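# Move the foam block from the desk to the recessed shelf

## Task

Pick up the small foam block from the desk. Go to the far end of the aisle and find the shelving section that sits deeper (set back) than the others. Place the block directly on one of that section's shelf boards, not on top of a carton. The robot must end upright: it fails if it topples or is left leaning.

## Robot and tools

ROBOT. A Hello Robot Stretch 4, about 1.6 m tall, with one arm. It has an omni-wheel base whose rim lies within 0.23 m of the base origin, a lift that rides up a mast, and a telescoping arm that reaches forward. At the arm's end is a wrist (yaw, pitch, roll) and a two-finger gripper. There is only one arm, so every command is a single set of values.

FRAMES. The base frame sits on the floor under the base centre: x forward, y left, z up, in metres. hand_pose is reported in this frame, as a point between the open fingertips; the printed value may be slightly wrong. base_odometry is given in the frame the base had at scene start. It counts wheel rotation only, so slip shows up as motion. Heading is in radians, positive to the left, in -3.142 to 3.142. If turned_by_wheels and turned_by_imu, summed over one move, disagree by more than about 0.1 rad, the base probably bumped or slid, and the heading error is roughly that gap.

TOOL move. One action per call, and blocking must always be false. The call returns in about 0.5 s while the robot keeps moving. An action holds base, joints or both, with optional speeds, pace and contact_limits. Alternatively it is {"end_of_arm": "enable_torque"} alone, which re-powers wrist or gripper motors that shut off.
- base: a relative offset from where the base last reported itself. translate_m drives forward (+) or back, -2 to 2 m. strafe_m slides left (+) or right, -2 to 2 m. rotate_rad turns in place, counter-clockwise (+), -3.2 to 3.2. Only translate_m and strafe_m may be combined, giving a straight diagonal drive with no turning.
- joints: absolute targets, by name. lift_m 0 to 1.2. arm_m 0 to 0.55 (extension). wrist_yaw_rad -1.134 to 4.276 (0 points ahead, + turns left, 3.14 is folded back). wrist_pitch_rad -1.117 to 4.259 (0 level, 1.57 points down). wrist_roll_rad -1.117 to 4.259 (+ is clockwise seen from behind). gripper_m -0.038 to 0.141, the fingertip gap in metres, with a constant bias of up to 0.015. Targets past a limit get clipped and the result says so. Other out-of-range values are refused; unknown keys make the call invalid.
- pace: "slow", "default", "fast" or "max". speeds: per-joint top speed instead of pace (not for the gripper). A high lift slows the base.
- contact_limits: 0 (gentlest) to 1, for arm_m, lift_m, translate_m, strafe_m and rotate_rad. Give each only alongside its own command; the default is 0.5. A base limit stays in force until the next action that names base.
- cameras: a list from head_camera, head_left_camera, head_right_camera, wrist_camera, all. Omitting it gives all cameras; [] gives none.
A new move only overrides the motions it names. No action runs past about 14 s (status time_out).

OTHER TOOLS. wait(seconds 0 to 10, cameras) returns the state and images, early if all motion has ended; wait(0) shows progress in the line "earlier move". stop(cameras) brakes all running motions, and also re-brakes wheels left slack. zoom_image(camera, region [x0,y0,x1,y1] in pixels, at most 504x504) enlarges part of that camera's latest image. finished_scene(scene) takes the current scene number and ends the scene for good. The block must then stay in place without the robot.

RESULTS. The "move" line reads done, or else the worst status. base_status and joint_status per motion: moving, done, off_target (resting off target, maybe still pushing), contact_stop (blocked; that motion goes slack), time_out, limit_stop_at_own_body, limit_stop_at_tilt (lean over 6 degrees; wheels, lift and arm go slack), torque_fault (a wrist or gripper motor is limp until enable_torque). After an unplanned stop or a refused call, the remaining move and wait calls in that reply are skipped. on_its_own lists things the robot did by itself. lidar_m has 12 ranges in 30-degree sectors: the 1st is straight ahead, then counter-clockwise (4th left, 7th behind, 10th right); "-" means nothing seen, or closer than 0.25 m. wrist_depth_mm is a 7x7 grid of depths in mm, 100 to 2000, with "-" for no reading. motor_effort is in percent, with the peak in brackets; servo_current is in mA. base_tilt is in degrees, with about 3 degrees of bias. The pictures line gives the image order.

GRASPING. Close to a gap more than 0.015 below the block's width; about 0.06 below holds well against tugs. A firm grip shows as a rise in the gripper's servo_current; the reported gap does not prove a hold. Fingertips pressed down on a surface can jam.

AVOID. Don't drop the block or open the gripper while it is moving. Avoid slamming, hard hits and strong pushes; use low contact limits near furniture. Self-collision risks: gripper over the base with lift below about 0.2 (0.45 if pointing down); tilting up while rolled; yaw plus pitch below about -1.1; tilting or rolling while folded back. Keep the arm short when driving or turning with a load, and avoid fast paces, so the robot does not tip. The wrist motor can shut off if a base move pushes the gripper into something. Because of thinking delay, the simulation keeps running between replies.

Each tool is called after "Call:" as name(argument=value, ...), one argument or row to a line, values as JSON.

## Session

Call:
move(
  blocking=false,
)

Scene clock: 0.00 s.
base_odometry: x=+0.000 y=+0.000 heading=+0.000
turned_by_wheels: +0.000
turned_by_imu: +0.000
base_tilt: forward=+0.3 right=+1.3
lidar_m: 1.83 1.83 2.11 1.03 1.04 1.25 1.87 1.89 1.17 1.09 1.06 1.21
base_status: not commanded
joint_positions: lift_m=+0.246 arm_m=+0.002 wrist_yaw_rad=+3.068 wrist_pitch_rad=+0.002 wrist_roll_rad=+0.000 gripper_m=+0.056
joint_status: not commanded
measured_speeds: all 0
motor_effort: lift_m=+20 arm_m=-4 wheel_0=+0 wheel_1=-1 wheel_2=+0
servo_current: wrist_yaw_rad=39 wrist_pitch_rad=46 wrist_roll_rad=26 gripper_m=39
hand_pose: x=-0.1080 y=+0.1084 z=+0.4236 quat_wxyz=(+0.037, -0.001, +0.000, +0.999) (m; base frame)
wrist_depth_mm: - 138 - - - - - / 114 139 - - - - - / 117 140 285 - - - - / 136 177 - - - - - / - 1863 - - - - - / 1397 1464 196 1464 1397 1537 1336 / 1008 917 1060 152 976 1008 1060
pictures: head_camera, head_left_camera, head_right_camera, wrist_camera
camera_calibration:
wrist_camera: T_world_to_cam=[[0.121255, 0.991667, 0.0435218, -0.135582], [0.0279103, 0.0404218, -0.998793, 0.474762], [-0.992229, 0.122323, -0.0227764, 0.118878], [0, 0, 0, 1]] pos_world=[0.121144, 0.10072, 0.482798]

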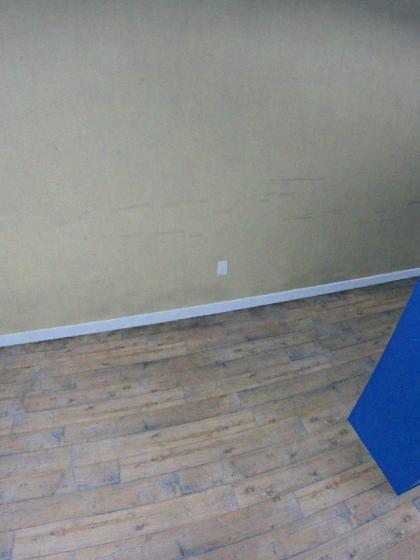

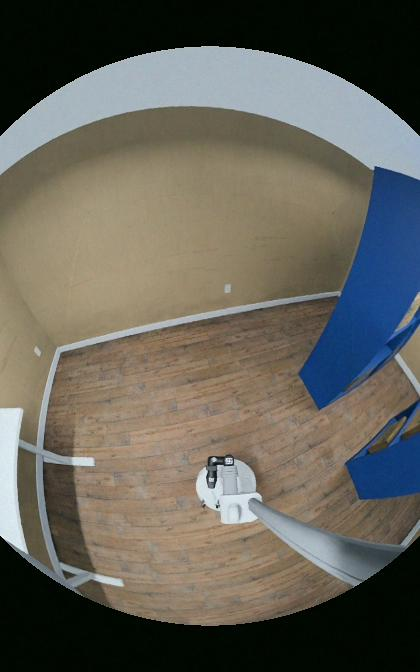

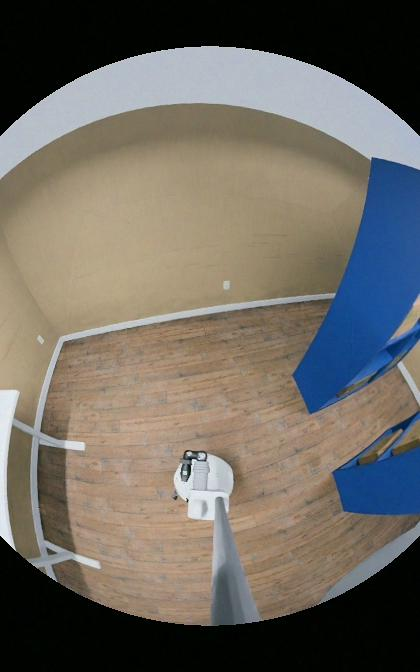

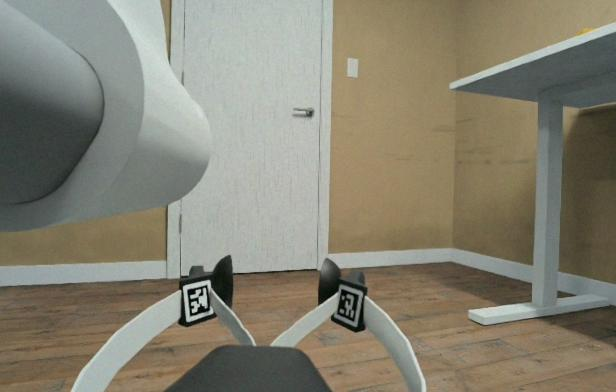

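Call:
move(
  base={"rotate_rad": 1.81},
  joints={"lift_m": 0.88, "wrist_yaw_rad": 0.0, "wrist_pitch_rad": 0.5, "gripper_m": 0.125},
  pace="max",
  blocking=false,
  cameras=[],
)

Call:
wait(
  seconds=4,
  cameras=["head_camera"],
)

Scene clock: 14.73 s.
move: moving
base_odometry: x=+0.000 y=+0.000 heading=+0.505
turned_by_wheels: +0.505
turned_by_imu: +0.495
base_tilt: forward=+0.4 right=+1.5
lidar_m: 1.83 2.10 1.04 1.04 1.22 1.85 1.89 1.20 1.08 1.06 1.19 1.85
base_status: rotate_rad moving
joint_positions: lift_m=+0.376 arm_m=+0.002 wrist_yaw_rad=+2.367 wrist_pitch_rad=+0.499 wrist_roll_rad=+0.000 gripper_m=+0.076
joint_status: lift_m moving; wrist_yaw_rad moving; wrist_pitch_rad moving; gripper_m moving
measured_speeds: translate_m=+0.000 strafe_m=-0.001 rotate_rad=+1.916 lift_m=+0.495 arm_m=+0.000 wrist_yaw_rad=-1.811 wrist_pitch_rad=+0.053 wrist_roll_rad=+0.000
motor_effort: lift_m=+29(29) arm_m=-4(4) wheel_0=-10(11) wheel_1=-7(10) wheel_2=-12(12)
servo_current: wrist_yaw_rad=65(117) wrist_pitch_rad=46(72) wrist_roll_rad=26(33) gripper_m=72(91)
hand_pose: x=+0.0533 y=+0.2395 z=+0.4167 quat_wxyz=(+0.366, -0.229, +0.093, +0.897) (m; base frame)
wrist_depth_mm: 1537 - 1983 - - - - / 1708 - - - - - - / 1464 1499 1537 1537 1499 1576 1537 / 1078 1098 1138 1138 1160 1160 1160 / 866 854 878 904 878 904 904 / 707 699 214 741 199 750 750 / 621 597 627 109 621 634 647
pictures: none
No camera images: "cameras" was empty.

Scene clock: 16.63 s.
earlier move: done
base_odometry: x=+0.000 y=+0.000 heading=+1.810
turned_by_wheels: +1.305
turned_by_imu: +1.290
base_tilt: forward=+0.3 right=+1.3
lidar_m: 1.02 1.08 1.93 1.85 1.93 1.07 1.21 1.07 1.92 1.83 1.89 1.08
base_status: done
joint_positions: lift_m=+0.880 arm_m=+0.002 wrist_yaw_rad=+0.004 wrist_pitch_rad=+0.500 wrist_roll_rad=+0.000 gripper_m=+0.125
joint_status: all done
measured_speeds: all 0
motor_effort: lift_m=+23(29) arm_m=-4(4) wheel_0=+0(11) wheel_1=+0(10) wheel_2=+1(13)
servo_current: wrist_yaw_rad=39(124) wrist_pitch_rad=39(72) wrist_roll_rad=26(33) gripper_m=46(111)
hand_pose: x=+0.4266 y=-0.0865 z=+0.9197 quat_wxyz=(+0.969, +0.000, +0.247, +0.002) (m; base frame)
wrist_depth_mm: - - - - - - - / - - - - - - - / - - - - - - - / - - - - - - - / 1576 1708 1661 1708 1708 1756 1808 / 1366 198 1430 1366 197 1430 1464 / 1182 1182 1255 109 1229 1205 1281
wait: 1.90 of 4 s (the move ended)
pictures: head_camera

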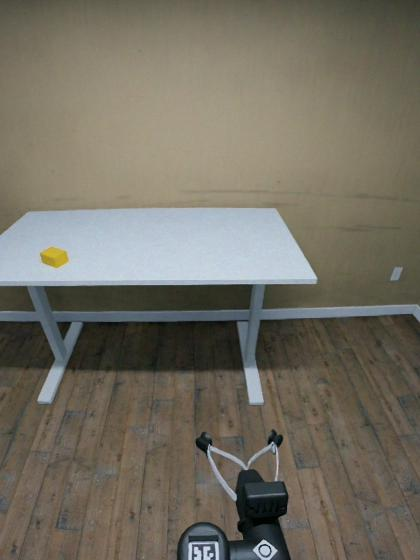

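Call:
zoom_image(
  camera="head_camera",
  region=[14, 225, 94, 295],
)

Call:
move(
  base={"translate_m": 0.5, "strafe_m": 0.75},
  pace="max",
  blocking=false,
  cameras=[],
)

Call:
wait(
  seconds=5,
  cameras=["head_camera", "wrist_camera"],
)

Scaled by 6.300 from the camera's 420x560 image, which has a finer 1200x1600 frame.

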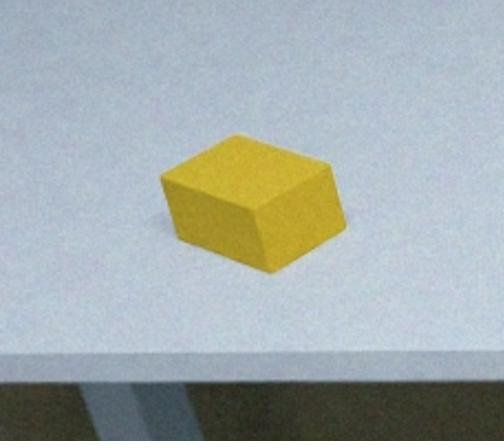

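Scene clock: 24.23 s.
move: moving
base_odometry: x=-0.040 y=+0.015 heading=+1.810
turned_by_wheels: +0.000
turned_by_imu: -0.001
base_tilt: forward=+0.3 right=+1.3
lidar_m: 1.01 1.06 1.91 1.82 1.92 1.08 1.10 1.10 1.94 1.85 1.92 1.08
base_status: translate_m moving; strafe_m moving
joint_positions: lift_m=+0.880 arm_m=+0.002 wrist_yaw_rad=+0.003 wrist_pitch_rad=+0.500 wrist_roll_rad=+0.000 gripper_m=+0.125
joint_status: not commanded
measured_speeds: translate_m=+0.092 strafe_m=+0.138 rotate_rad=-0.007 lift_m=+0.000 arm_m=+0.000 wrist_yaw_rad=+0.000 wrist_pitch_rad=+0.000 wrist_roll_rad=+0.000
motor_effort: lift_m=+23(23) arm_m=-4(4) wheel_0=-6(8) wheel_1=+9(10) wheel_2=-6(8)
servo_current: wrist_yaw_rad=46(52) wrist_pitch_rad=33(52) wrist_roll_rad=26(33) gripper_m=52(52)
hand_pose: x=+0.4266 y=-0.0866 z=+0.9197 quat_wxyz=(+0.969, +0.000, +0.247, +0.002) (m; base frame)
wrist_depth_mm: - - - - - - - / - - - - - - - / - - - - - - - / - - - - - - - / 1618 1708 1661 1661 1808 1756 1808 / 1366 199 1430 1430 198 1430 1499 / 1205 1182 1229 109 1281 1205 1281
pictures: none
No camera images: "cameras" was empty.

Scene clock: 27.73 s.
earlier move: done
base_odometry: x=-0.847 y=+0.308 heading=+1.810
turned_by_wheels: +0.000
turned_by_imu: +0.002
base_tilt: forward=+0.4 right=+1.3
lidar_m: 0.53 0.56 1.17 1.11 1.15 1.61 1.53 1.59 2.69 2.58 0.80 0.56
base_status: done
joint_positions: lift_m=+0.880 arm_m=+0.002 wrist_yaw_rad=+0.003 wrist_pitch_rad=+0.500 wrist_roll_rad=+0.000 gripper_m=+0.125
joint_status: not commanded
measured_speeds: all 0
motor_effort: lift_m=+23(23) arm_m=-4(4) wheel_0=-3(8) wheel_1=-1(12) wheel_2=+0(9)
servo_current: wrist_yaw_rad=39(52) wrist_pitch_rad=46(52) wrist_roll_rad=33(39) gripper_m=46(59)
hand_pose: x=+0.4266 y=-0.0866 z=+0.9197 quat_wxyz=(+0.969, +0.000, +0.247, +0.002) (m; base frame)
wrist_depth_mm: - - - - - - - / - - - - - - - / - - - - - - - / - - - - - - - / - - - - - - - / 1366 196 1308 1430 197 1464 1430 / 1205 1205 - 109 1281 1205 1205
wait: 3.50 of 5 s (the move ended)
pictures: head_camera, wrist_camera
camera_calibration:
wrist_camera: T_world_to_cam=[[-0.0181251, -0.997964, 0.0611428, -0.15767], [-0.498691, -0.0439797, -0.865664, 1.05808], [0.86659, -0.0461816, -0.496878, 0.312994], [0, 0, 0, 1]] pos_world=[0.253561, -0.09636, 1.0811]

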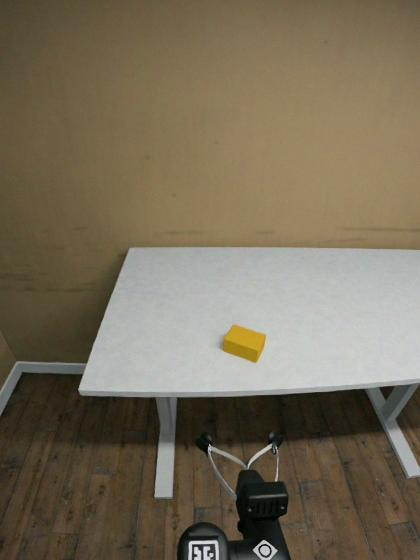

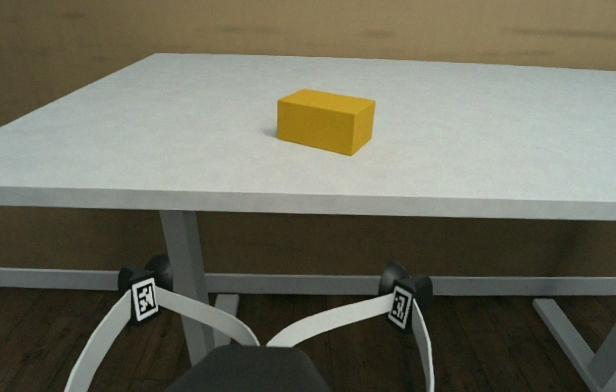

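Call:
move(
  base={"strafe_m": -0.327},
  joints={"lift_m": 1.0, "wrist_yaw_rad": 1.07, "arm_m": 0.25},
  pace="fast",
  blocking=false,
  cameras=[],
)

Call:
wait(
  seconds=3,
  cameras=["head_camera", "wrist_camera"],
)

Scene clock: 85.47 s.
move: moving
base_odometry: x=-0.799 y=+0.320 heading=+1.810
turned_by_wheels: +0.000
turned_by_imu: -0.001
base_tilt: forward=+0.5 right=+1.3
lidar_m: 0.54 0.56 1.22 1.15 1.21 1.68 1.53 1.83 2.65 2.53 0.80 0.57
base_status: strafe_m moving
joint_positions: lift_m=+0.945 arm_m=+0.081 wrist_yaw_rad=+0.655 wrist_pitch_rad=+0.500 wrist_roll_rad=+0.000 gripper_m=+0.125
joint_status: lift_m moving; arm_m moving; wrist_yaw_rad moving
measured_speeds: translate_m=+0.001 strafe_m=-0.191 rotate_rad=-0.004 lift_m=+0.240 arm_m=+0.297 wrist_yaw_rad=+1.806 wrist_pitch_rad=+0.000 wrist_roll_rad=+0.000
motor_effort: lift_m=+25(27) arm_m=+7(9) wheel_0=+11(11) wheel_1=-10(11) wheel_2=+1(1)
servo_current: wrist_yaw_rad=91(117) wrist_pitch_rad=39(52) wrist_roll_rad=33(33) gripper_m=46(52)
hand_pose: x=+0.5055 y=+0.0848 z=+0.9847 quat_wxyz=(+0.917, -0.080, +0.234, +0.312) (m; base frame)
wrist_depth_mm: - - - - - - - / - - - - - - - / - - - - - - - / - - - - - - - / - 1537 1618 - - 338 304 / 1366 191 1537 347 195 - 297 / 1205 1229 1308 - 1255 - -
pictures: none
No camera images: "cameras" was empty.

Scene clock: 87.70 s.
earlier move: done
base_odometry: x=-0.529 y=+0.386 heading=+1.810
turned_by_wheels: +0.000
turned_by_imu: -0.001
base_tilt: forward=+0.3 right=+1.4
lidar_m: 0.52 0.55 0.78 1.43 1.50 2.05 1.53 1.69 2.36 2.24 0.78 0.56
base_status: done
joint_positions: lift_m=+1.000 arm_m=+0.250 wrist_yaw_rad=+1.066 wrist_pitch_rad=+0.500 wrist_roll_rad=+0.000 gripper_m=+0.125
joint_status: all done
measured_speeds: all 0
motor_effort: lift_m=+23(27) arm_m=+6(9) wheel_0=+1(12) wheel_1=+0(11) wheel_2=+0(1)
servo_current: wrist_yaw_rad=33(117) wrist_pitch_rad=39(52) wrist_roll_rad=33(33) gripper_m=52(52)
hand_pose: x=+0.6195 y=+0.1793 z=+1.0397 quat_wxyz=(+0.834, -0.126, +0.213, +0.493) (m; base frame)
wrist_depth_mm: 1098 - - - - - - / 1160 - - - - - - / 1308 - - - - - - / 1366 - - - - - - / - 1499 - - - - - / 1430 196 - 319 200 - - / 1281 1281 - 132 287 - -
wait: 2.23 of 3 s (the move ended)
pictures: head_camera, wrist_camera
camera_calibration:
wrist_camera: T_world_to_cam=[[0.863343, -0.500899, 0.0611435, -0.53133], [-0.203974, -0.457233, -0.86564, 1.16135], [0.461555, 0.734873, -0.496919, 0.328556], [0, 0, 0, 1]] pos_world=[0.543959, 0.023419, 1.20107]

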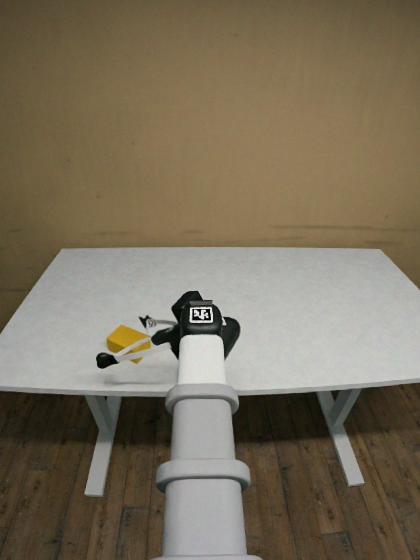

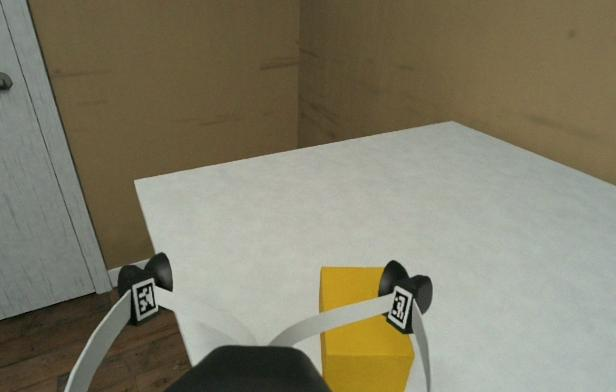

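Call:
move(
  base={"strafe_m": 0.022},
  joints={"arm_m": 0.353},
  blocking=false,
  cameras=[],
)

Call:
wait(
  seconds=2,
  cameras=[],
)

Call:
move(
  joints={"lift_m": 0.93},
  blocking=false,
  cameras=[],
)

Call:
wait(
  seconds=2,
  cameras=["head_camera", "wrist_camera"],
)

Scene clock: 117.60 s.
move: moving
base_odometry: x=-0.550 y=+0.381 heading=+1.810
turned_by_wheels: +0.000
turned_by_imu: -0.001
base_tilt: forward=+0.4 right=+1.3
lidar_m: 0.54 0.56 0.76 1.40 1.48 2.04 1.51 1.68 2.38 2.26 0.80 0.58
base_status: strafe_m moving
joint_positions: lift_m=+1.000 arm_m=+0.302 wrist_yaw_rad=+1.067 wrist_pitch_rad=+0.500 wrist_roll_rad=+0.000 gripper_m=+0.125
joint_status: arm_m moving
measured_speeds: translate_m=+0.000 strafe_m=+0.017 rotate_rad=-0.002 lift_m=+0.000 arm_m=+0.198 wrist_yaw_rad=+0.000 wrist_pitch_rad=+0.000 wrist_roll_rad=+0.000
motor_effort: lift_m=+23(23) arm_m=+5(9) wheel_0=-3(8) wheel_1=+2(9) wheel_2=-2(2)
servo_current: wrist_yaw_rad=46(46) wrist_pitch_rad=46(52) wrist_roll_rad=26(33) gripper_m=46(46)
hand_pose: x=+0.6719 y=+0.1794 z=+1.0397 quat_wxyz=(+0.834, -0.126, +0.213, +0.493) (m; base frame)
wrist_depth_mm: - - - - - - - / 1160 - - - - - - / 1205 - - - - - - / 1281 - - - - - - / 1430 449 - - - - - / 1430 191 - 307 195 - - / 1308 1281 - 133 - - -
pictures: none
No camera images: "cameras" was empty.

Scene clock: 118.60 s.
earlier move: done
base_odometry: x=-0.551 y=+0.380 heading=+1.810
turned_by_wheels: +0.000
turned_by_imu: +0.000
base_tilt: forward=+0.5 right=+1.4
lidar_m: 0.54 0.57 0.77 1.40 1.47 2.04 1.52 1.71 2.38 2.26 0.79 0.57
base_status: done
joint_positions: lift_m=+1.000 arm_m=+0.353 wrist_yaw_rad=+1.067 wrist_pitch_rad=+0.500 wrist_roll_rad=+0.000 gripper_m=+0.125
joint_status: all done
measured_speeds: all 0
motor_effort: lift_m=+23(23) arm_m=+7(11) wheel_0=-2(8) wheel_1=+0(9) wheel_2=+0(2)
servo_current: wrist_yaw_rad=33(46) wrist_pitch_rad=39(52) wrist_roll_rad=33(33) gripper_m=39(52)
hand_pose: x=+0.7224 y=+0.1794 z=+1.0397 quat_wxyz=(+0.834, -0.126, +0.213, +0.493) (m; base frame)
wrist_depth_mm: - - - - - - - / - - - - - - - / 1205 - - - - - - / 1308 - - - - - - / - - - - - - - / 1397 189 - 177 195 - - / 1281 - - - - - -
wait: 1.00 of 2 s (the move ended)
pictures: none
No camera images: "cameras" was empty.

Scene clock: 119.10 s.
move: moving
base_odometry: x=-0.551 y=+0.380 heading=+1.810
turned_by_wheels: +0.000
turned_by_imu: +0.000
base_tilt: forward=+0.4 right=+1.3
lidar_m: 0.54 0.56 0.78 1.37 1.48 2.06 1.51 1.70 2.37 2.28 0.81 0.58
base_status: not commanded
joint_positions: lift_m=+0.961 arm_m=+0.353 wrist_yaw_rad=+1.067 wrist_pitch_rad=+0.500 wrist_roll_rad=+0.000 gripper_m=+0.125
joint_status: lift_m moving
measured_speeds: translate_m=+0.000 strafe_m=+0.000 rotate_rad=+0.000 lift_m=-0.141 arm_m=+0.000 wrist_yaw_rad=+0.000 wrist_pitch_rad=+0.000 wrist_roll_rad=+0.000
motor_effort: lift_m=+12(21) arm_m=+7(7) wheel_0=-2(2) wheel_1=+0(0) wheel_2=+0(0)
servo_current: wrist_yaw_rad=39(39) wrist_pitch_rad=39(52) wrist_roll_rad=26(33) gripper_m=52(52)
hand_pose: x=+0.7224 y=+0.1794 z=+1.0014 quat_wxyz=(+0.834, -0.126, +0.213, +0.493) (m; base frame)
wrist_depth_mm: - - - - - - - / - - - - - - - / 1229 - - - - - - / 1255 - - - - - - / - - - - - - - / 1397 188 271 263 195 - - / 1255 - - - - - -
pictures: none
No camera images: "cameras" was empty.

Scene clock: 119.83 s.
earlier move: done
base_odometry: x=-0.551 y=+0.380 heading=+1.810
turned_by_wheels: +0.000
turned_by_imu: +0.000
base_tilt: forward=+0.6 right=+1.4
lidar_m: 0.53 0.56 0.77 1.40 1.47 2.04 1.52 1.69 2.39 2.27 0.81 0.57
base_status: not commanded
joint_positions: lift_m=+0.930 arm_m=+0.353 wrist_yaw_rad=+1.067 wrist_pitch_rad=+0.500 wrist_roll_rad=+0.000 gripper_m=+0.125
joint_status: all done
measured_speeds: all 0
motor_effort: lift_m=+14(21) arm_m=+7(7) wheel_0=-2(2) wheel_1=+0(0) wheel_2=+0(0)
servo_current: wrist_yaw_rad=26(39) wrist_pitch_rad=46(52) wrist_roll_rad=33(33) gripper_m=46(52)
hand_pose: x=+0.7224 y=+0.1794 z=+0.9704 quat_wxyz=(+0.834, -0.126, +0.213, +0.493) (m; base frame)
wrist_depth_mm: - - - - - - - / - - - - - - - / 1182 - - - - - - / 1255 - - - - - - / - - - - - - - / - 188 224 224 195 - - / - - 196 - - - -
wait: 0.73 of 2 s (the move ended)
pictures: head_camera, wrist_camera
camera_calibration:
wrist_camera: T_world_to_cam=[[0.863539, -0.500562, 0.0611437, -0.616107], [-0.203795, -0.457313, -0.86564, 1.12228], [0.461268, 0.735053, -0.496919, 0.24674], [0, 0, 0, 1]] pos_world=[0.646934, 0.0234671, 1.13177]

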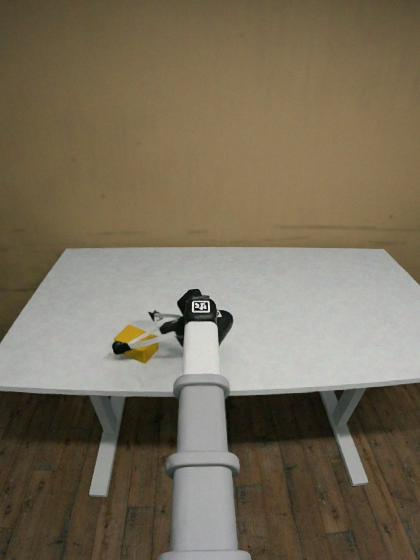

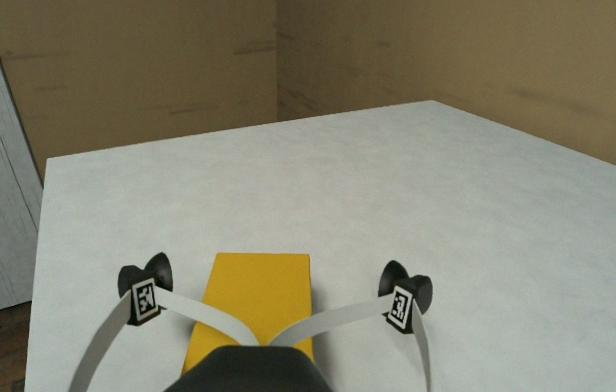

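Call:
move(
  joints={"lift_m": 0.892},
  blocking=false,
  cameras=[],
)

Call:
wait(
  seconds=1,
  cameras=["wrist_camera"],
)

Call:
move(
  joints={"gripper_m": 0.015},
  blocking=false,
  cameras=[],
)

Call:
wait(
  seconds=1.5,
  cameras=["wrist_camera"],
)

Scene clock: 192.40 s.
move: moving
base_odometry: x=-0.551 y=+0.380 heading=+1.810
turned_by_wheels: +0.000
turned_by_imu: -0.001
base_tilt: forward=+0.3 right=+1.5
lidar_m: 0.54 0.55 0.78 1.40 1.47 2.06 1.52 1.70 2.36 2.26 0.79 0.57
base_status: not commanded
joint_positions: lift_m=+0.898 arm_m=+0.353 wrist_yaw_rad=+1.067 wrist_pitch_rad=+0.500 wrist_roll_rad=+0.000 gripper_m=+0.125
joint_status: lift_m moving
measured_speeds: translate_m=+0.000 strafe_m=+0.000 rotate_rad=+0.000 lift_m=-0.064 arm_m=+0.000 wrist_yaw_rad=+0.000 wrist_pitch_rad=+0.000 wrist_roll_rad=+0.000
motor_effort: lift_m=+12(15) arm_m=+7(7) wheel_0=-2(2) wheel_1=+0(0) wheel_2=+0(0)
servo_current: wrist_yaw_rad=39(39) wrist_pitch_rad=39(46) wrist_roll_rad=26(33) gripper_m=39(46)
hand_pose: x=+0.7224 y=+0.1794 z=+0.9385 quat_wxyz=(+0.834, -0.126, +0.213, +0.493) (m; base frame)
wrist_depth_mm: - - - - - - - / - - - - - - - / 1160 - - - - - - / - - - - - - - / - - 224 228 - - - / - 189 187 187 195 - - / - - 169 - - - -
pictures: none
No camera images: "cameras" was empty.

Scene clock: 192.90 s.
earlier move: done
base_odometry: x=-0.551 y=+0.380 heading=+1.810
turned_by_wheels: +0.000
turned_by_imu: +0.000
base_tilt: forward=+0.4 right=+1.4
lidar_m: 0.54 0.57 0.78 1.39 1.47 2.02 1.49 1.69 2.37 2.27 0.80 0.58
base_status: not commanded
joint_positions: lift_m=+0.893 arm_m=+0.353 wrist_yaw_rad=+1.067 wrist_pitch_rad=+0.500 wrist_roll_rad=+0.000 gripper_m=+0.125
joint_status: all done
measured_speeds: all 0
motor_effort: lift_m=+12(15) arm_m=+6(7) wheel_0=-2(2) wheel_1=+0(0) wheel_2=+0(0)
servo_current: wrist_yaw_rad=33(46) wrist_pitch_rad=33(46) wrist_roll_rad=33(33) gripper_m=33(52)
hand_pose: x=+0.7224 y=+0.1794 z=+0.9326 quat_wxyz=(+0.834, -0.126, +0.213, +0.493) (m; base frame)
wrist_depth_mm: - - - - - - - / - - - - - - - / 1182 - - - - - - / - - - - - - - / - - 220 219 - - - / - 183 187 178 196 - - / - - 164 - - - -
wait: 0.50 of 1 s (the move ended)
pictures: wrist_camera
camera_calibration:
wrist_camera: T_world_to_cam=[[0.863539, -0.500562, 0.0611437, -0.613799], [-0.203795, -0.457313, -0.86564, 1.08956], [0.461268, 0.735053, -0.496919, 0.227956], [0, 0, 0, 1]] pos_world=[0.646937, 0.0234671, 1.09398]

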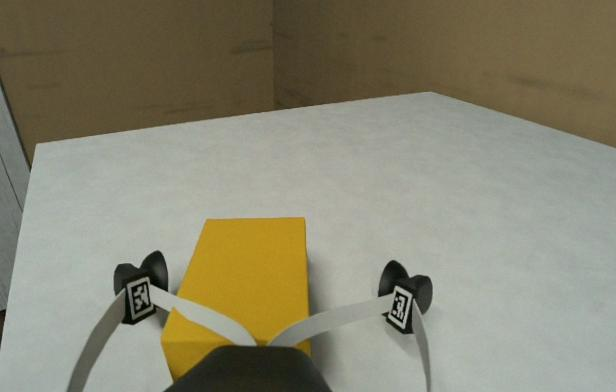

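Scene clock: 193.40 s.
move: moving
base_odometry: x=-0.551 y=+0.380 heading=+1.810
turned_by_wheels: +0.000
turned_by_imu: +0.000
base_tilt: forward=+0.4 right=+1.4
lidar_m: 0.54 0.56 0.77 1.40 1.47 2.04 1.53 1.69 2.38 2.26 0.79 0.57
base_status: not commanded
joint_positions: lift_m=+0.893 arm_m=+0.353 wrist_yaw_rad=+1.067 wrist_pitch_rad=+0.500 wrist_roll_rad=+0.000 gripper_m=+0.110
joint_status: gripper_m moving
measured_speeds: all 0
motor_effort: lift_m=+12(12) arm_m=+7(7) wheel_0=-2(2) wheel_1=+0(0) wheel_2=+0(0)
servo_current: wrist_yaw_rad=39(39) wrist_pitch_rad=46(52) wrist_roll_rad=26(33) gripper_m=117(117)
hand_pose: x=+0.7224 y=+0.1794 z=+0.9326 quat_wxyz=(+0.834, -0.126, +0.213, +0.493) (m; base frame)
wrist_depth_mm: - - - - - - - / - - - - - - - / 1160 - - - - - - / - - - - - - - / - - 220 222 - - - / - 185 181 182 194 - - / - - 164 - - - -
pictures: none
No camera images: "cameras" was empty.

Scene clock: 194.87 s.
earlier move: done
base_odometry: x=-0.551 y=+0.380 heading=+1.810
turned_by_wheels: +0.000
turned_by_imu: +0.000
base_tilt: forward=+0.3 right=+1.5
lidar_m: 0.54 0.54 0.77 1.39 1.45 2.04 1.52 1.69 2.39 2.27 0.81 0.56
base_status: not commanded
joint_positions: lift_m=+0.892 arm_m=+0.353 wrist_yaw_rad=+1.067 wrist_pitch_rad=+0.500 wrist_roll_rad=+0.000 gripper_m=+0.016
joint_status: all done
measured_speeds: all 0
motor_effort: lift_m=+14(14) arm_m=+7(7) wheel_0=-2(2) wheel_1=+0(0) wheel_2=+0(0)
servo_current: wrist_yaw_rad=39(46) wrist_pitch_rad=46(59) wrist_roll_rad=26(33) gripper_m=117(228)
hand_pose: x=+0.7223 y=+0.1795 z=+0.9324 quat_wxyz=(+0.834, -0.126, +0.213, +0.493) (m; base frame)
wrist_depth_mm: - - - - - - - / - - - - - - - / - - - - - - - / - - - - - - - / - - 208 209 - - - / - 175 171 174 181 - - / - - - 148 - - -
wait: 1.47 of 1.5 s (the move ended)
pictures: wrist_camera
camera_calibration:
wrist_camera: T_world_to_cam=[[0.863799, -0.500113, 0.0611437, -0.613925], [-0.203557, -0.457418, -0.86564, 1.0893], [0.460886, 0.735293, -0.496919, 0.228077], [0, 0, 0, 1]] pos_world=[0.646926, 0.0235312, 1.09382]

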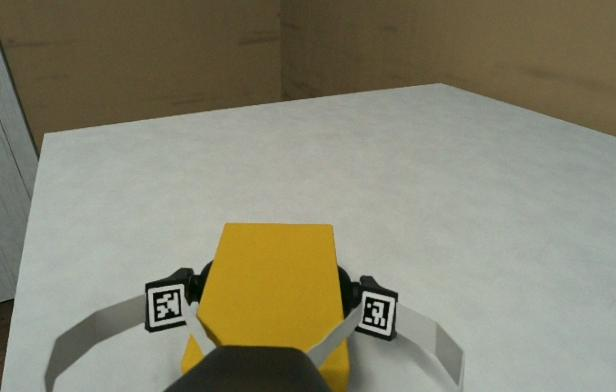

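Call:
move(
  joints={"lift_m": 1.0},
  pace="fast",
  blocking=false,
  cameras=[],
)

Call:
wait(
  seconds=0.3,
  cameras=["wrist_camera"],
)

Call:
move(
  base={"translate_m": -0.38, "strafe_m": -0.43},
  joints={"arm_m": 0.01, "wrist_yaw_rad": 0.0},
  pace="fast",
  blocking=false,
  cameras=[],
)

Call:
wait(
  seconds=0.8,
  cameras=[],
)

Call:
move(
  joints={"lift_m": 0.6},
  pace="max",
  blocking=false,
  cameras=[],
)

Call:
wait(
  seconds=4,
  cameras=["wrist_camera"],
)

Call:
move(
  base={"rotate_rad": 3.142},
  pace="max",
  blocking=false,
  cameras=[],
)

Call:
wait(
  seconds=5,
  cameras=["head_camera", "wrist_camera"],
)

Scene clock: 220.50 s.
move: moving
base_odometry: x=-0.551 y=+0.380 heading=+1.810
turned_by_wheels: +0.000
turned_by_imu: -0.001
base_tilt: forward=+0.3 right=+1.2
lidar_m: 0.53 0.56 0.76 1.39 1.46 2.05 1.52 1.70 2.37 2.28 0.80 0.56
base_status: not commanded
joint_positions: lift_m=+0.956 arm_m=+0.353 wrist_yaw_rad=+1.067 wrist_pitch_rad=+0.500 wrist_roll_rad=+0.000 gripper_m=+0.016
joint_status: lift_m moving
measured_speeds: translate_m=+0.000 strafe_m=+0.000 rotate_rad=+0.000 lift_m=+0.220 arm_m=+0.000 wrist_yaw_rad=+0.000 wrist_pitch_rad=+0.000 wrist_roll_rad=+0.000
motor_effort: lift_m=+25(27) arm_m=+6(7) wheel_0=-2(2) wheel_1=+0(0) wheel_2=+0(0)
servo_current: wrist_yaw_rad=39(46) wrist_pitch_rad=39(46) wrist_roll_rad=26(33) gripper_m=117(124)
hand_pose: x=+0.7223 y=+0.1795 z=+0.9960 quat_wxyz=(+0.834, -0.126, +0.213, +0.493) (m; base frame)
wrist_depth_mm: - - - - - - - / - - - - - - - / 1205 - - - - - - / 1281 - - - - - - / - - 208 208 - - - / 1366 175 171 174 180 - - / 1281 - - 148 - - -
pictures: none
No camera images: "cameras" was empty.

Scene clock: 220.80 s.
earlier move: moving
base_odometry: x=-0.551 y=+0.380 heading=+1.810
turned_by_wheels: +0.000
turned_by_imu: +0.000
base_tilt: forward=+0.3 right=+1.4
lidar_m: 0.55 0.57 0.78 1.40 1.48 2.06 1.51 1.71 2.38 2.27 0.79 0.58
base_status: not commanded
joint_positions: lift_m=+0.996 arm_m=+0.353 wrist_yaw_rad=+1.067 wrist_pitch_rad=+0.500 wrist_roll_rad=+0.000 gripper_m=+0.016
joint_status: lift_m moving
measured_speeds: translate_m=+0.000 strafe_m=+0.000 rotate_rad=+0.000 lift_m=+0.067 arm_m=+0.000 wrist_yaw_rad=+0.000 wrist_pitch_rad=+0.000 wrist_roll_rad=+0.000
motor_effort: lift_m=+24(27) arm_m=+7(7) wheel_0=-2(2) wheel_1=+0(0) wheel_2=+0(0)
servo_current: wrist_yaw_rad=33(46) wrist_pitch_rad=39(52) wrist_roll_rad=26(39) gripper_m=124(124)
hand_pose: x=+0.7223 y=+0.1795 z=+1.0361 quat_wxyz=(+0.834, -0.126, +0.213, +0.493) (m; base frame)
wrist_depth_mm: - - - - - - - / - - - - - - - / 1205 - - - - - - / 1281 - - - - - - / - - 208 209 - - - / 1430 175 171 174 180 - - / 1281 - - 148 - - -
wait: 0.30 s; no rest
pictures: wrist_camera
camera_calibration:
wrist_camera: T_world_to_cam=[[0.863802, -0.500107, 0.0611459, -0.620275], [-0.203603, -0.457501, -0.865585, 1.17906], [0.46086, 0.735245, -0.497014, 0.27975], [0, 0, 0, 1]] pos_world=[0.64693, 0.0235334, 1.19754]

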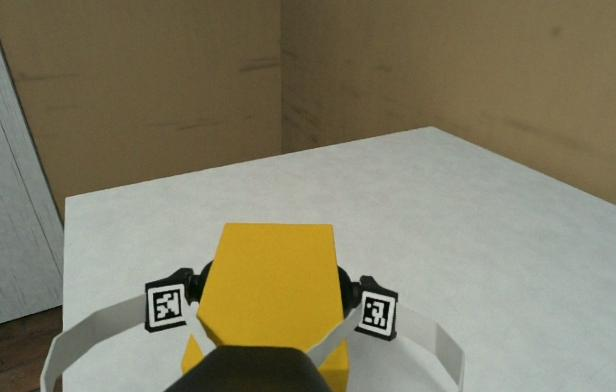

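Scene clock: 221.30 s.
move: moving
base_odometry: x=-0.516 y=+0.362 heading=+1.810
turned_by_wheels: +0.000
turned_by_imu: +0.000
base_tilt: forward=+0.3 right=+1.5
lidar_m: 0.56 0.58 0.81 1.43 1.48 2.06 1.49 1.65 2.34 2.24 0.84 0.61
base_status: translate_m moving; strafe_m moving
joint_positions: lift_m=+1.000 arm_m=+0.275 wrist_yaw_rad=+0.417 wrist_pitch_rad=+0.500 wrist_roll_rad=+0.000 gripper_m=+0.016
joint_status: lift_m moving; arm_m moving; wrist_yaw_rad moving
measured_speeds: translate_m=-0.101 strafe_m=-0.114 rotate_rad=+0.000 lift_m=+0.000 arm_m=-0.297 wrist_yaw_rad=-1.791 wrist_pitch_rad=+0.000 wrist_roll_rad=+0.000
motor_effort: lift_m=+24(24) arm_m=-4(9) wheel_0=+4(7) wheel_1=-9(11) wheel_2=+6(9)
servo_current: wrist_yaw_rad=91(143) wrist_pitch_rad=46(46) wrist_roll_rad=26(33) gripper_m=111(130)
hand_pose: x=+0.7123 y=+0.0226 z=+1.0396 quat_wxyz=(+0.948, -0.051, +0.242, +0.201) (m; base frame)
wrist_depth_mm: - - - - - - - / - - - - - - - / - - - - - - - / - - - - - - - / - - 208 208 - - - / - 175 172 173 180 - - / - - - 147 - - -
pictures: none
No camera images: "cameras" was empty.

Scene clock: 222.10 s.
earlier move: moving
base_odometry: x=-0.319 y=+0.259 heading=+1.810
turned_by_wheels: +0.000
turned_by_imu: -0.001
base_tilt: forward=+0.3 right=+1.4
lidar_m: 0.70 0.74 1.03 1.62 1.69 1.40 1.35 1.46 2.16 2.08 2.14 0.75
base_status: translate_m moving; strafe_m moving
joint_positions: lift_m=+1.000 arm_m=+0.022 wrist_yaw_rad=+0.003 wrist_pitch_rad=+0.500 wrist_roll_rad=+0.000 gripper_m=+0.016
joint_status: lift_m moving; arm_m moving; wrist_yaw_rad moving
measured_speeds: translate_m=-0.240 strafe_m=-0.272 rotate_rad=+0.002 lift_m=+0.000 arm_m=-0.130 wrist_yaw_rad=-0.001 wrist_pitch_rad=+0.000 wrist_roll_rad=+0.000
motor_effort: lift_m=+25(25) arm_m=-7(10) wheel_0=+3(8) wheel_1=-5(11) wheel_2=+5(9)
servo_current: wrist_yaw_rad=33(143) wrist_pitch_rad=39(52) wrist_roll_rad=33(33) gripper_m=111(130)
hand_pose: x=+0.4466 y=-0.0866 z=+1.0396 quat_wxyz=(+0.969, +0.000, +0.247, +0.002) (m; base frame)
wrist_depth_mm: - - - - - - - / - - - - - - - / - - - - - - - / - - - - - - - / - - 208 210 - - - / 1499 176 172 173 180 1576 1618 / 1281 1308 155 148 1308 1281 1464
wait: 0.80 s; no rest
pictures: none
No camera images: "cameras" was empty.

Scene clock: 222.60 s.
move: moving
base_odometry: x=-0.166 y=+0.178 heading=+1.810
turned_by_wheels: +0.000
turned_by_imu: -0.001
base_tilt: forward=+0.2 right=+1.3
lidar_m: 0.82 0.85 1.18 1.73 1.84 1.29 1.25 1.31 2.06 1.96 2.02 0.86
base_status: translate_m moving; strafe_m moving
joint_positions: lift_m=+0.870 arm_m=+0.010 wrist_yaw_rad=+0.003 wrist_pitch_rad=+0.500 wrist_roll_rad=+0.000 gripper_m=+0.016
joint_status: lift_m moving; arm_m moving; wrist_yaw_rad moving
measured_speeds: translate_m=-0.195 strafe_m=-0.222 rotate_rad=+0.003 lift_m=-0.495 arm_m=+0.000 wrist_yaw_rad=+0.000 wrist_pitch_rad=+0.000 wrist_roll_rad=+0.000
motor_effort: lift_m=+12(21) arm_m=-3(9) wheel_0=+3(6) wheel_1=+0(7) wheel_2=+1(5)
servo_current: wrist_yaw_rad=33(65) wrist_pitch_rad=39(52) wrist_roll_rad=26(33) gripper_m=117(124)
hand_pose: x=+0.4345 y=-0.0866 z=+0.9095 quat_wxyz=(+0.969, +0.000, +0.247, +0.002) (m; base frame)
wrist_depth_mm: - - - - - - - / - - - - - - - / - - - - - - - / - - - - 1078 - - / 1537 1661 216 208 1205 1708 1708 / 1308 178 172 174 181 1499 1464 / 1160 1182 156 148 1182 1205 1281
pictures: none
No camera images: "cameras" was empty.

Scene clock: 224.20 s.
earlier move: done
base_odometry: x=-0.043 y=+0.113 heading=+1.810
turned_by_wheels: +0.000
turned_by_imu: +0.000
base_tilt: forward=+0.3 right=+1.3
lidar_m: 0.91 0.96 1.35 1.82 1.92 1.19 1.18 1.19 1.95 1.84 1.90 0.97
base_status: done
joint_positions: lift_m=+0.600 arm_m=+0.010 wrist_yaw_rad=+0.003 wrist_pitch_rad=+0.500 wrist_roll_rad=+0.000 gripper_m=+0.016
joint_status: all done
measured_speeds: all 0
motor_effort: lift_m=+16(21) arm_m=-6(9) wheel_0=+1(6) wheel_1=+3(7) wheel_2=+1(5)
servo_current: wrist_yaw_rad=39(65) wrist_pitch_rad=26(52) wrist_roll_rad=26(33) gripper_m=117(124)
hand_pose: x=+0.4345 y=-0.0866 z=+0.6402 quat_wxyz=(+0.969, +0.000, +0.248, +0.002) (m; base frame)
wrist_depth_mm: - - - - 976 - - / - - - - 1025 - - / - - - - 1138 - - / 1499 1537 1464 1499 1464 1576 1576 / 1229 1205 216 210 1281 1255 1308 / 1025 178 172 173 182 1098 1060 / 866 878 156 148 891 854 931
wait: 1.60 of 4 s (the move ended)
pictures: wrist_camera
camera_calibration:
wrist_camera: T_world_to_cam=[[-0.0180837, -0.997965, 0.0611509, -0.140453], [-0.499024, -0.0439897, -0.865471, 0.820042], [0.866399, -0.0461667, -0.497213, 0.167544], [0, 0, 0, 1]] pos_world=[0.261521, -0.0963586, 0.801617]

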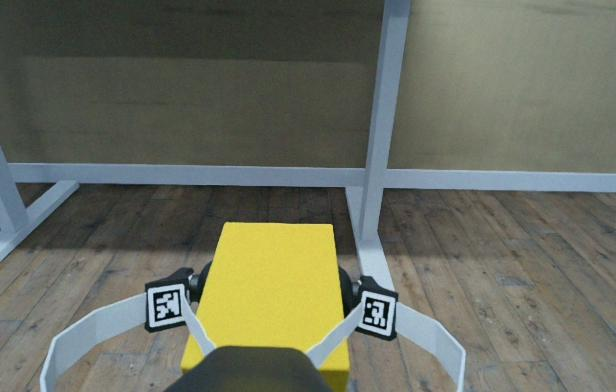

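Scene clock: 224.70 s.
move: moving
base_odometry: x=-0.043 y=+0.113 heading=+2.176
turned_by_wheels: +0.365
turned_by_imu: +0.359
base_tilt: forward=+0.4 right=+1.5
lidar_m: 0.91 1.15 1.83 1.85 1.28 1.18 1.17 2.06 1.84 1.86 1.03 0.91
base_status: rotate_rad moving
joint_positions: lift_m=+0.600 arm_m=+0.010 wrist_yaw_rad=+0.003 wrist_pitch_rad=+0.500 wrist_roll_rad=+0.000 gripper_m=+0.016
joint_status: not commanded
measured_speeds: translate_m=+0.000 strafe_m=+0.000 rotate_rad=+1.387 lift_m=+0.000 arm_m=+0.000 wrist_yaw_rad=+0.000 wrist_pitch_rad=+0.000 wrist_roll_rad=+0.000
motor_effort: lift_m=+16(16) arm_m=-6(6) wheel_0=-7(9) wheel_1=-6(8) wheel_2=-9(9)
servo_current: wrist_yaw_rad=39(39) wrist_pitch_rad=52(52) wrist_roll_rad=26(33) gripper_m=111(124)
hand_pose: x=+0.4344 y=-0.0866 z=+0.6402 quat_wxyz=(+0.969, +0.000, +0.248, +0.002) (m; base frame)
wrist_depth_mm: - - - - - - - / - - - - - - 854 / 1921 1808 - - - - - / 1576 1537 1576 1537 1537 1537 - / 1205 1229 216 209 1308 1281 1308 / 1025 178 172 173 182 1060 1078 / 866 878 156 148 891 878 931
pictures: none
No camera images: "cameras" was empty.

Scene clock: 226.67 s.
earlier move: done
base_odometry: x=-0.043 y=+0.113 heading=-1.331
turned_by_wheels: +2.776
turned_by_imu: +2.741
base_tilt: forward=+0.4 right=+1.5
lidar_m: 1.19 1.16 1.93 1.84 1.90 0.97 0.92 0.96 1.30 1.83 1.93 1.19
base_status: done
joint_positions: lift_m=+0.600 arm_m=+0.010 wrist_yaw_rad=+0.003 wrist_pitch_rad=+0.500 wrist_roll_rad=+0.000 gripper_m=+0.016
joint_status: not commanded
measured_speeds: all 0
motor_effort: lift_m=+18(19) arm_m=-6(6) wheel_0=-1(11) wheel_1=+0(8) wheel_2=+0(12)
servo_current: wrist_yaw_rad=33(46) wrist_pitch_rad=26(52) wrist_roll_rad=33(39) gripper_m=117(124)
hand_pose: x=+0.4345 y=-0.0866 z=+0.6400 quat_wxyz=(+0.969, +0.000, +0.248, +0.002) (m; base frame)
wrist_depth_mm: - - - - - - - / - - - - 1118 - - / - 1281 - - 1255 - - / - 1281 1661 1537 - - 1661 / 1118 1138 217 208 - 1255 1336 / 1025 178 172 173 181 1098 1060 / 854 842 156 147 878 878 931
wait: 1.97 of 5 s (the move ended)
pictures: head_camera, wrist_camera
camera_calibration:
wrist_camera: T_world_to_cam=[[-0.0182299, -0.997962, 0.0611509, -0.140414], [-0.49903, -0.0439166, -0.865471, 0.819882], [0.866393, -0.0462936, -0.497213, 0.167439], [0, 0, 0, 1]] pos_world=[0.261518, -0.0963704, 0.801424]

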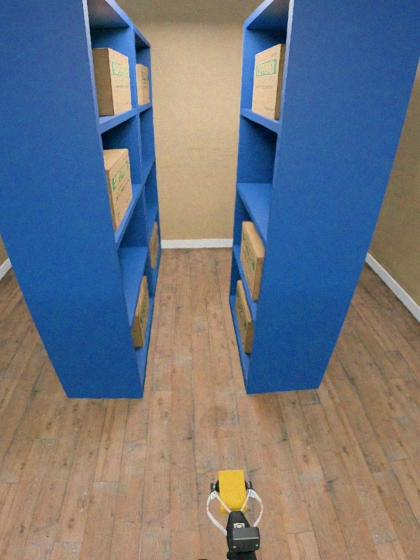

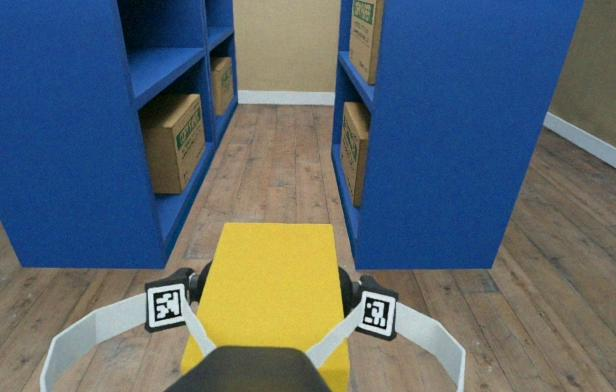

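Call:
move(
  base={"rotate_rad": 0.028},
  blocking=false,
  cameras=[],
)

Call:
wait(
  seconds=1.5,
  cameras=[],
)

Call:
move(
  base={"translate_m": 1.0},
  pace="max",
  blocking=false,
  cameras=[],
)

Call:
wait(
  seconds=4,
  cameras=["head_camera"],
)

Scene clock: 255.43 s.
move: moving
base_odometry: x=-0.043 y=+0.113 heading=-1.303
turned_by_wheels: +0.028
turned_by_imu: +0.027
base_tilt: forward=+0.3 right=+1.4
lidar_m: 1.18 1.20 1.93 1.84 1.90 0.95 0.91 0.98 1.39 1.83 1.94 1.18
base_status: rotate_rad moving
joint_positions: lift_m=+0.600 arm_m=+0.010 wrist_yaw_rad=+0.003 wrist_pitch_rad=+0.500 wrist_roll_rad=+0.000 gripper_m=+0.016
joint_status: not commanded
measured_speeds: all 0
motor_effort: lift_m=+18(18) arm_m=-6(6) wheel_0=-4(5) wheel_1=-1(5) wheel_2=+1(5)
servo_current: wrist_yaw_rad=33(46) wrist_pitch_rad=39(59) wrist_roll_rad=26(33) gripper_m=111(124)
hand_pose: x=+0.4344 y=-0.0867 z=+0.6400 quat_wxyz=(+0.969, +0.000, +0.248, +0.001) (m; base frame)
wrist_depth_mm: - - - - - - - / - - - - 1182 - - / - 1281 1808 - 1336 - - / - - 1499 1537 1366 - 1708 / 1098 1118 216 209 - 1182 1308 / 991 178 172 173 182 1098 1060 / 866 878 156 148 878 866 946
pictures: none
No camera images: "cameras" was empty.

Scene clock: 255.77 s.
earlier move: done
base_odometry: x=-0.043 y=+0.113 heading=-1.303
turned_by_wheels: +0.000
turned_by_imu: +0.000
base_tilt: forward=+0.5 right=+1.3
lidar_m: 1.17 1.19 1.92 1.84 1.94 0.96 0.92 0.97 1.37 1.83 1.94 1.19
base_status: done
joint_positions: lift_m=+0.600 arm_m=+0.010 wrist_yaw_rad=+0.003 wrist_pitch_rad=+0.500 wrist_roll_rad=+0.000 gripper_m=+0.016
joint_status: not commanded
measured_speeds: all 0
motor_effort: lift_m=+18(18) arm_m=-6(6) wheel_0=-4(5) wheel_1=+0(5) wheel_2=+1(5)
servo_current: wrist_yaw_rad=46(46) wrist_pitch_rad=39(59) wrist_roll_rad=33(33) gripper_m=111(124)
hand_pose: x=+0.4344 y=-0.0867 z=+0.6400 quat_wxyz=(+0.969, +0.000, +0.248, +0.001) (m; base frame)
wrist_depth_mm: - - - - - - - / - - - - 1160 - - / - 1281 1863 - 1308 - - / - - 1499 1576 1366 - 1661 / 1118 1138 216 209 - 1205 1308 / 991 178 172 173 182 1098 1025 / 866 866 156 148 904 878 931
wait: 0.33 of 1.5 s (the move ended)
pictures: none
No camera images: "cameras" was empty.

Scene clock: 256.27 s.
move: moving
base_odometry: x=-0.029 y=+0.063 heading=-1.303
turned_by_wheels: +0.000
turned_by_imu: +0.000
base_tilt: forward=+0.4 right=+1.4
lidar_m: 1.14 1.13 1.93 1.85 1.92 1.02 0.98 1.02 1.41 1.84 1.93 1.15
base_status: translate_m moving
joint_positions: lift_m=+0.600 arm_m=+0.010 wrist_yaw_rad=+0.003 wrist_pitch_rad=+0.500 wrist_roll_rad=+0.000 gripper_m=+0.016
joint_status: not commanded
measured_speeds: translate_m=+0.197 strafe_m=+0.001 rotate_rad=-0.002 lift_m=+0.000 arm_m=+0.000 wrist_yaw_rad=+0.000 wrist_pitch_rad=+0.000 wrist_roll_rad=+0.000
motor_effort: lift_m=+18(18) arm_m=-6(6) wheel_0=+7(8) wheel_1=+6(8) wheel_2=-11(12)
servo_current: wrist_yaw_rad=33(52) wrist_pitch_rad=33(52) wrist_roll_rad=33(39) gripper_m=117(124)
hand_pose: x=+0.4344 y=-0.0867 z=+0.6400 quat_wxyz=(+0.969, +0.000, +0.248, +0.001) (m; base frame)
wrist_depth_mm: - - - - - - - / - - - - 1182 - - / - 1281 1921 - 1255 - - / - 1366 1499 1576 1281 - 1708 / - - 217 208 - - 1308 / 1008 179 172 172 182 1118 1060 / 854 878 156 148 917 866 931
pictures: none
No camera images: "cameras" was empty.

Scene clock: 259.33 s.
earlier move: done
base_odometry: x=+0.222 y=-0.851 heading=-1.303
turned_by_wheels: +0.000
turned_by_imu: -0.001
base_tilt: forward=+0.1 right=+1.4
lidar_m: 1.11 0.39 0.33 0.63 1.93 2.61 2.28 2.00 1.95 0.69 0.32 0.40
base_status: done
joint_positions: lift_m=+0.600 arm_m=+0.010 wrist_yaw_rad=+0.003 wrist_pitch_rad=+0.500 wrist_roll_rad=+0.000 gripper_m=+0.016
joint_status: not commanded
measured_speeds: all 0
motor_effort: lift_m=+18(19) arm_m=-6(6) wheel_0=+0(8) wheel_1=+2(8) wheel_2=+1(14)
servo_current: wrist_yaw_rad=33(52) wrist_pitch_rad=39(52) wrist_roll_rad=26(39) gripper_m=111(124)
hand_pose: x=+0.4344 y=-0.0867 z=+0.6400 quat_wxyz=(+0.969, +0.000, +0.248, +0.001) (m; base frame)
wrist_depth_mm: - - 1618 - - 427 334 / - - 1661 - - 459 336 / - 1255 1499 - 809 455 336 / - - 1499 1576 1464 449 330 / 715 798 216 210 750 421 329 / 615 178 172 173 182 580 327 / 569 842 155 148 732 480 300
wait: 3.07 of 4 s (the move ended)
pictures: head_camera

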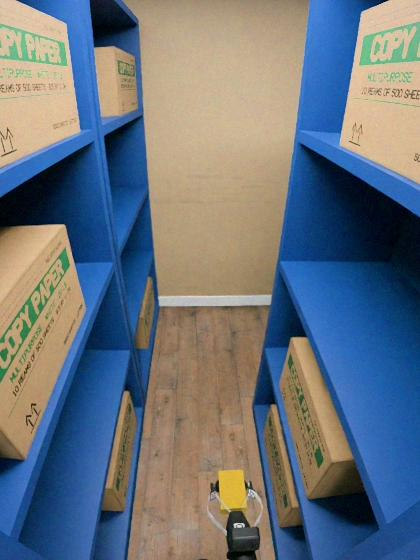

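Call:
move(
  base={"translate_m": 1.46},
  pace="max",
  blocking=false,
  cameras=[],
)

Call:
wait(
  seconds=5,
  cameras=["head_right_camera"],
)

Scene clock: 281.03 s.
move: moving
base_odometry: x=+0.235 y=-0.901 heading=-1.303
turned_by_wheels: +0.000
turned_by_imu: -0.001
base_tilt: forward=+0.3 right=+1.4
lidar_m: 1.22 0.42 0.30 0.45 1.92 2.64 2.34 2.09 1.94 0.48 0.31 0.40
base_status: translate_m moving
joint_positions: lift_m=+0.600 arm_m=+0.010 wrist_yaw_rad=+0.003 wrist_pitch_rad=+0.500 wrist_roll_rad=+0.000 gripper_m=+0.016
joint_status: not commanded
measured_speeds: translate_m=+0.199 strafe_m=-0.001 rotate_rad=+0.003 lift_m=+0.000 arm_m=+0.000 wrist_yaw_rad=+0.000 wrist_pitch_rad=+0.000 wrist_roll_rad=+0.000
motor_effort: lift_m=+18(18) arm_m=-6(6) wheel_0=+7(8) wheel_1=+6(9) wheel_2=-11(12)
servo_current: wrist_yaw_rad=33(46) wrist_pitch_rad=46(46) wrist_roll_rad=20(33) gripper_m=117(124)
hand_pose: x=+0.4344 y=-0.0867 z=+0.6400 quat_wxyz=(+0.969, +0.000, +0.248, +0.001) (m; base frame)
wrist_depth_mm: - - 1537 - - 407 324 / - - 1756 - - 433 325 / - 1255 1661 - - 433 324 / - 1308 1576 1618 891 436 324 / 707 831 216 208 732 404 304 / 621 177 172 173 182 585 320 / 574 854 156 148 691 477 -
pictures: none
No camera images: "cameras" was empty.

Scene clock: 285.57 s.
earlier move: done
base_odometry: x=+0.608 y=-2.259 heading=-1.303
turned_by_wheels: +0.000
turned_by_imu: -0.001
base_tilt: forward=+0.4 right=+1.4
lidar_m: 0.55 0.42 0.32 0.29 0.28 0.42 1.19 0.46 0.52 0.72 0.75 0.58
base_status: done
joint_positions: lift_m=+0.600 arm_m=+0.010 wrist_yaw_rad=+0.003 wrist_pitch_rad=+0.500 wrist_roll_rad=+0.000 gripper_m=+0.016
joint_status: not commanded
measured_speeds: all 0
motor_effort: lift_m=+18(19) arm_m=-6(6) wheel_0=+0(9) wheel_1=+1(9) wheel_2=+2(14)
servo_current: wrist_yaw_rad=33(52) wrist_pitch_rad=52(52) wrist_roll_rad=33(33) gripper_m=104(130)
hand_pose: x=+0.4344 y=-0.0867 z=+0.6400 quat_wxyz=(+0.969, +0.000, +0.248, +0.001) (m; base frame)
wrist_depth_mm: - - - - - - - / - - - - - - - / - - - - - - - / - - - - - - - / - - 208 209 - - - / - 175 172 173 180 - - / - - - 148 - - -
wait: 4.53 of 5 s (the move ended)
pictures: head_right_camera

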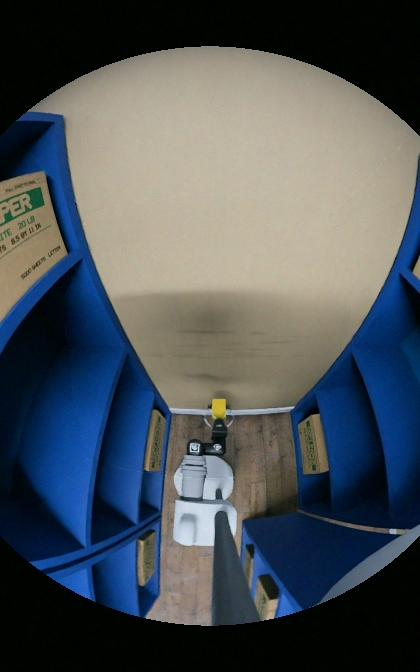

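Call:
move(
  base={"strafe_m": -0.08},
  blocking=false,
  cameras=[],
)

Call:
wait(
  seconds=2,
  cameras=[],
)

Call:
move(
  base={"rotate_rad": -1.571},
  pace="fast",
  blocking=false,
  cameras=[],
)

Call:
wait(
  seconds=4,
  cameras=["head_camera", "wrist_camera"],
)

Scene clock: 300.50 s.
move: moving
base_odometry: x=+0.572 y=-2.269 heading=-1.303
turned_by_wheels: +0.000
turned_by_imu: -0.001
base_tilt: forward=+0.3 right=+1.2
lidar_m: 0.56 0.50 0.33 0.32 0.34 0.49 1.03 0.42 0.48 0.68 0.71 0.59
base_status: strafe_m moving
joint_positions: lift_m=+0.600 arm_m=+0.010 wrist_yaw_rad=+0.003 wrist_pitch_rad=+0.500 wrist_roll_rad=+0.000 gripper_m=+0.016
joint_status: not commanded
measured_speeds: translate_m=+0.000 strafe_m=-0.144 rotate_rad=-0.002 lift_m=+0.000 arm_m=+0.000 wrist_yaw_rad=+0.000 wrist_pitch_rad=+0.000 wrist_roll_rad=+0.000
motor_effort: lift_m=+18(18) arm_m=-6(6) wheel_0=+10(10) wheel_1=-7(10) wheel_2=-1(3)
servo_current: wrist_yaw_rad=33(39) wrist_pitch_rad=39(46) wrist_roll_rad=26(33) gripper_m=117(124)
hand_pose: x=+0.4344 y=-0.0867 z=+0.6400 quat_wxyz=(+0.969, +0.000, +0.248, +0.001) (m; base frame)
wrist_depth_mm: - - - - - - - / - - - - - - - / - - - - - - - / - - - - - - - / - - 207 208 - - - / - 175 172 173 180 - - / - - - 147 - - -
pictures: none
No camera images: "cameras" was empty.

Scene clock: 301.53 s.
earlier move: done
base_odometry: x=+0.531 y=-2.280 heading=-1.303
turned_by_wheels: +0.000
turned_by_imu: +0.000
base_tilt: forward=+0.2 right=+1.5
lidar_m: 0.53 0.59 0.39 0.36 0.37 0.52 0.88 0.38 0.49 0.64 0.66 0.59
base_status: done
joint_positions: lift_m=+0.600 arm_m=+0.010 wrist_yaw_rad=+0.003 wrist_pitch_rad=+0.500 wrist_roll_rad=+0.000 gripper_m=+0.016
joint_status: not commanded
measured_speeds: all 0
motor_effort: lift_m=+18(18) arm_m=-6(6) wheel_0=+1(10) wheel_1=+0(10) wheel_2=+1(3)
servo_current: wrist_yaw_rad=46(46) wrist_pitch_rad=33(52) wrist_roll_rad=33(33) gripper_m=117(124)
hand_pose: x=+0.4344 y=-0.0867 z=+0.6400 quat_wxyz=(+0.969, +0.000, +0.248, +0.001) (m; base frame)
wrist_depth_mm: - - - - - - - / - - - - - - - / - - - - - - - / - - - - - - - / - - 208 209 - - - / - 175 172 174 180 - - / - - - 148 - - -
wait: 1.03 of 2 s (the move ended)
pictures: none
No camera images: "cameras" was empty.

Scene clock: 302.03 s.
move: moving
base_odometry: x=+0.531 y=-2.280 heading=-1.669
turned_by_wheels: -0.366
turned_by_imu: -0.360
base_tilt: forward=+0.4 right=+1.4
lidar_m: 0.57 0.55 0.47 0.38 0.37 0.41 0.66 0.52 0.40 0.59 0.64 0.69
base_status: rotate_rad moving
joint_positions: lift_m=+0.600 arm_m=+0.010 wrist_yaw_rad=+0.003 wrist_pitch_rad=+0.500 wrist_roll_rad=+0.000 gripper_m=+0.016
joint_status: not commanded
measured_speeds: translate_m=+0.001 strafe_m=-0.001 rotate_rad=-1.387 lift_m=+0.000 arm_m=+0.000 wrist_yaw_rad=+0.000 wrist_pitch_rad=+0.000 wrist_roll_rad=+0.000
motor_effort: lift_m=+18(18) arm_m=-6(6) wheel_0=+8(9) wheel_1=+8(8) wheel_2=+9(10)
servo_current: wrist_yaw_rad=26(46) wrist_pitch_rad=46(46) wrist_roll_rad=33(33) gripper_m=111(117)
hand_pose: x=+0.4344 y=-0.0867 z=+0.6400 quat_wxyz=(+0.969, +0.000, +0.248, +0.001) (m; base frame)
wrist_depth_mm: - - - - - - - / - - - - - - - / - - - - - - - / - - - - - - - / - - 208 209 - - - / - 174 172 173 180 - - / - - - 148 - - 544
pictures: none
No camera images: "cameras" was empty.

Scene clock: 303.37 s.
earlier move: done
base_odometry: x=+0.531 y=-2.281 heading=-2.874
turned_by_wheels: -1.205
turned_by_imu: -1.191
base_tilt: forward=+0.3 right=+1.4
lidar_m: 0.62 0.67 0.57 0.55 0.55 0.39 0.38 0.39 0.56 0.82 0.39 0.50
base_status: done
joint_positions: lift_m=+0.600 arm_m=+0.010 wrist_yaw_rad=+0.003 wrist_pitch_rad=+0.500 wrist_roll_rad=+0.000 gripper_m=+0.016
joint_status: not commanded
measured_speeds: all 0
motor_effort: lift_m=+18(19) arm_m=-6(6) wheel_0=+0(9) wheel_1=-2(9) wheel_2=+0(10)
servo_current: wrist_yaw_rad=26(52) wrist_pitch_rad=39(52) wrist_roll_rad=33(33) gripper_m=117(130)
hand_pose: x=+0.4344 y=-0.0867 z=+0.6400 quat_wxyz=(+0.969, +0.000, +0.248, +0.001) (m; base frame)
wrist_depth_mm: - - - - - - - / - - - - - - 357 / - - - - - - 377 / - - - - - 473 373 / 661 683 216 208 - 496 370 / 603 178 171 173 180 554 366 / 647 668 155 147 - 430 366
wait: 1.33 of 4 s (the move ended)
pictures: head_camera, wrist_camera
camera_calibration:
wrist_camera: T_world_to_cam=[[-0.0183253, -0.99796, 0.0611509, -0.140397], [-0.499034, -0.0438688, -0.865471, 0.81988], [0.866388, -0.0463764, -0.497213, 0.167445], [0, 0, 0, 1]] pos_world=[0.261504, -0.096378, 0.801424]

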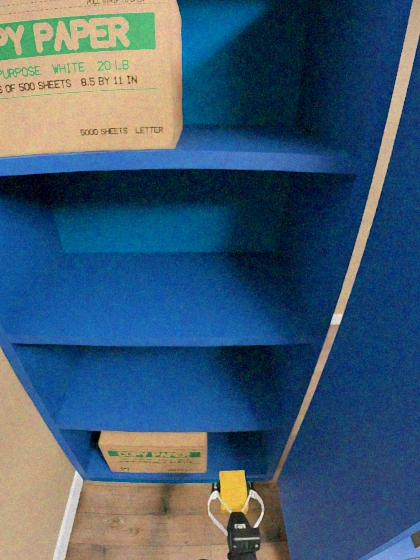

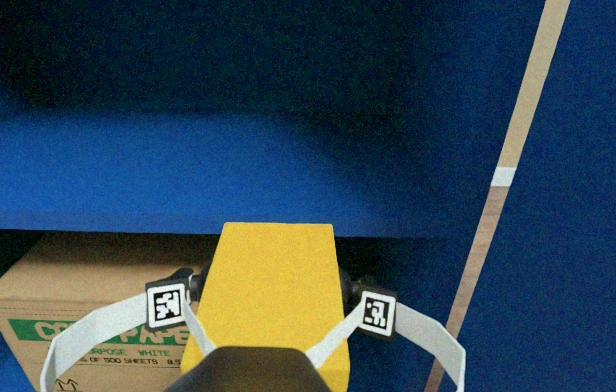

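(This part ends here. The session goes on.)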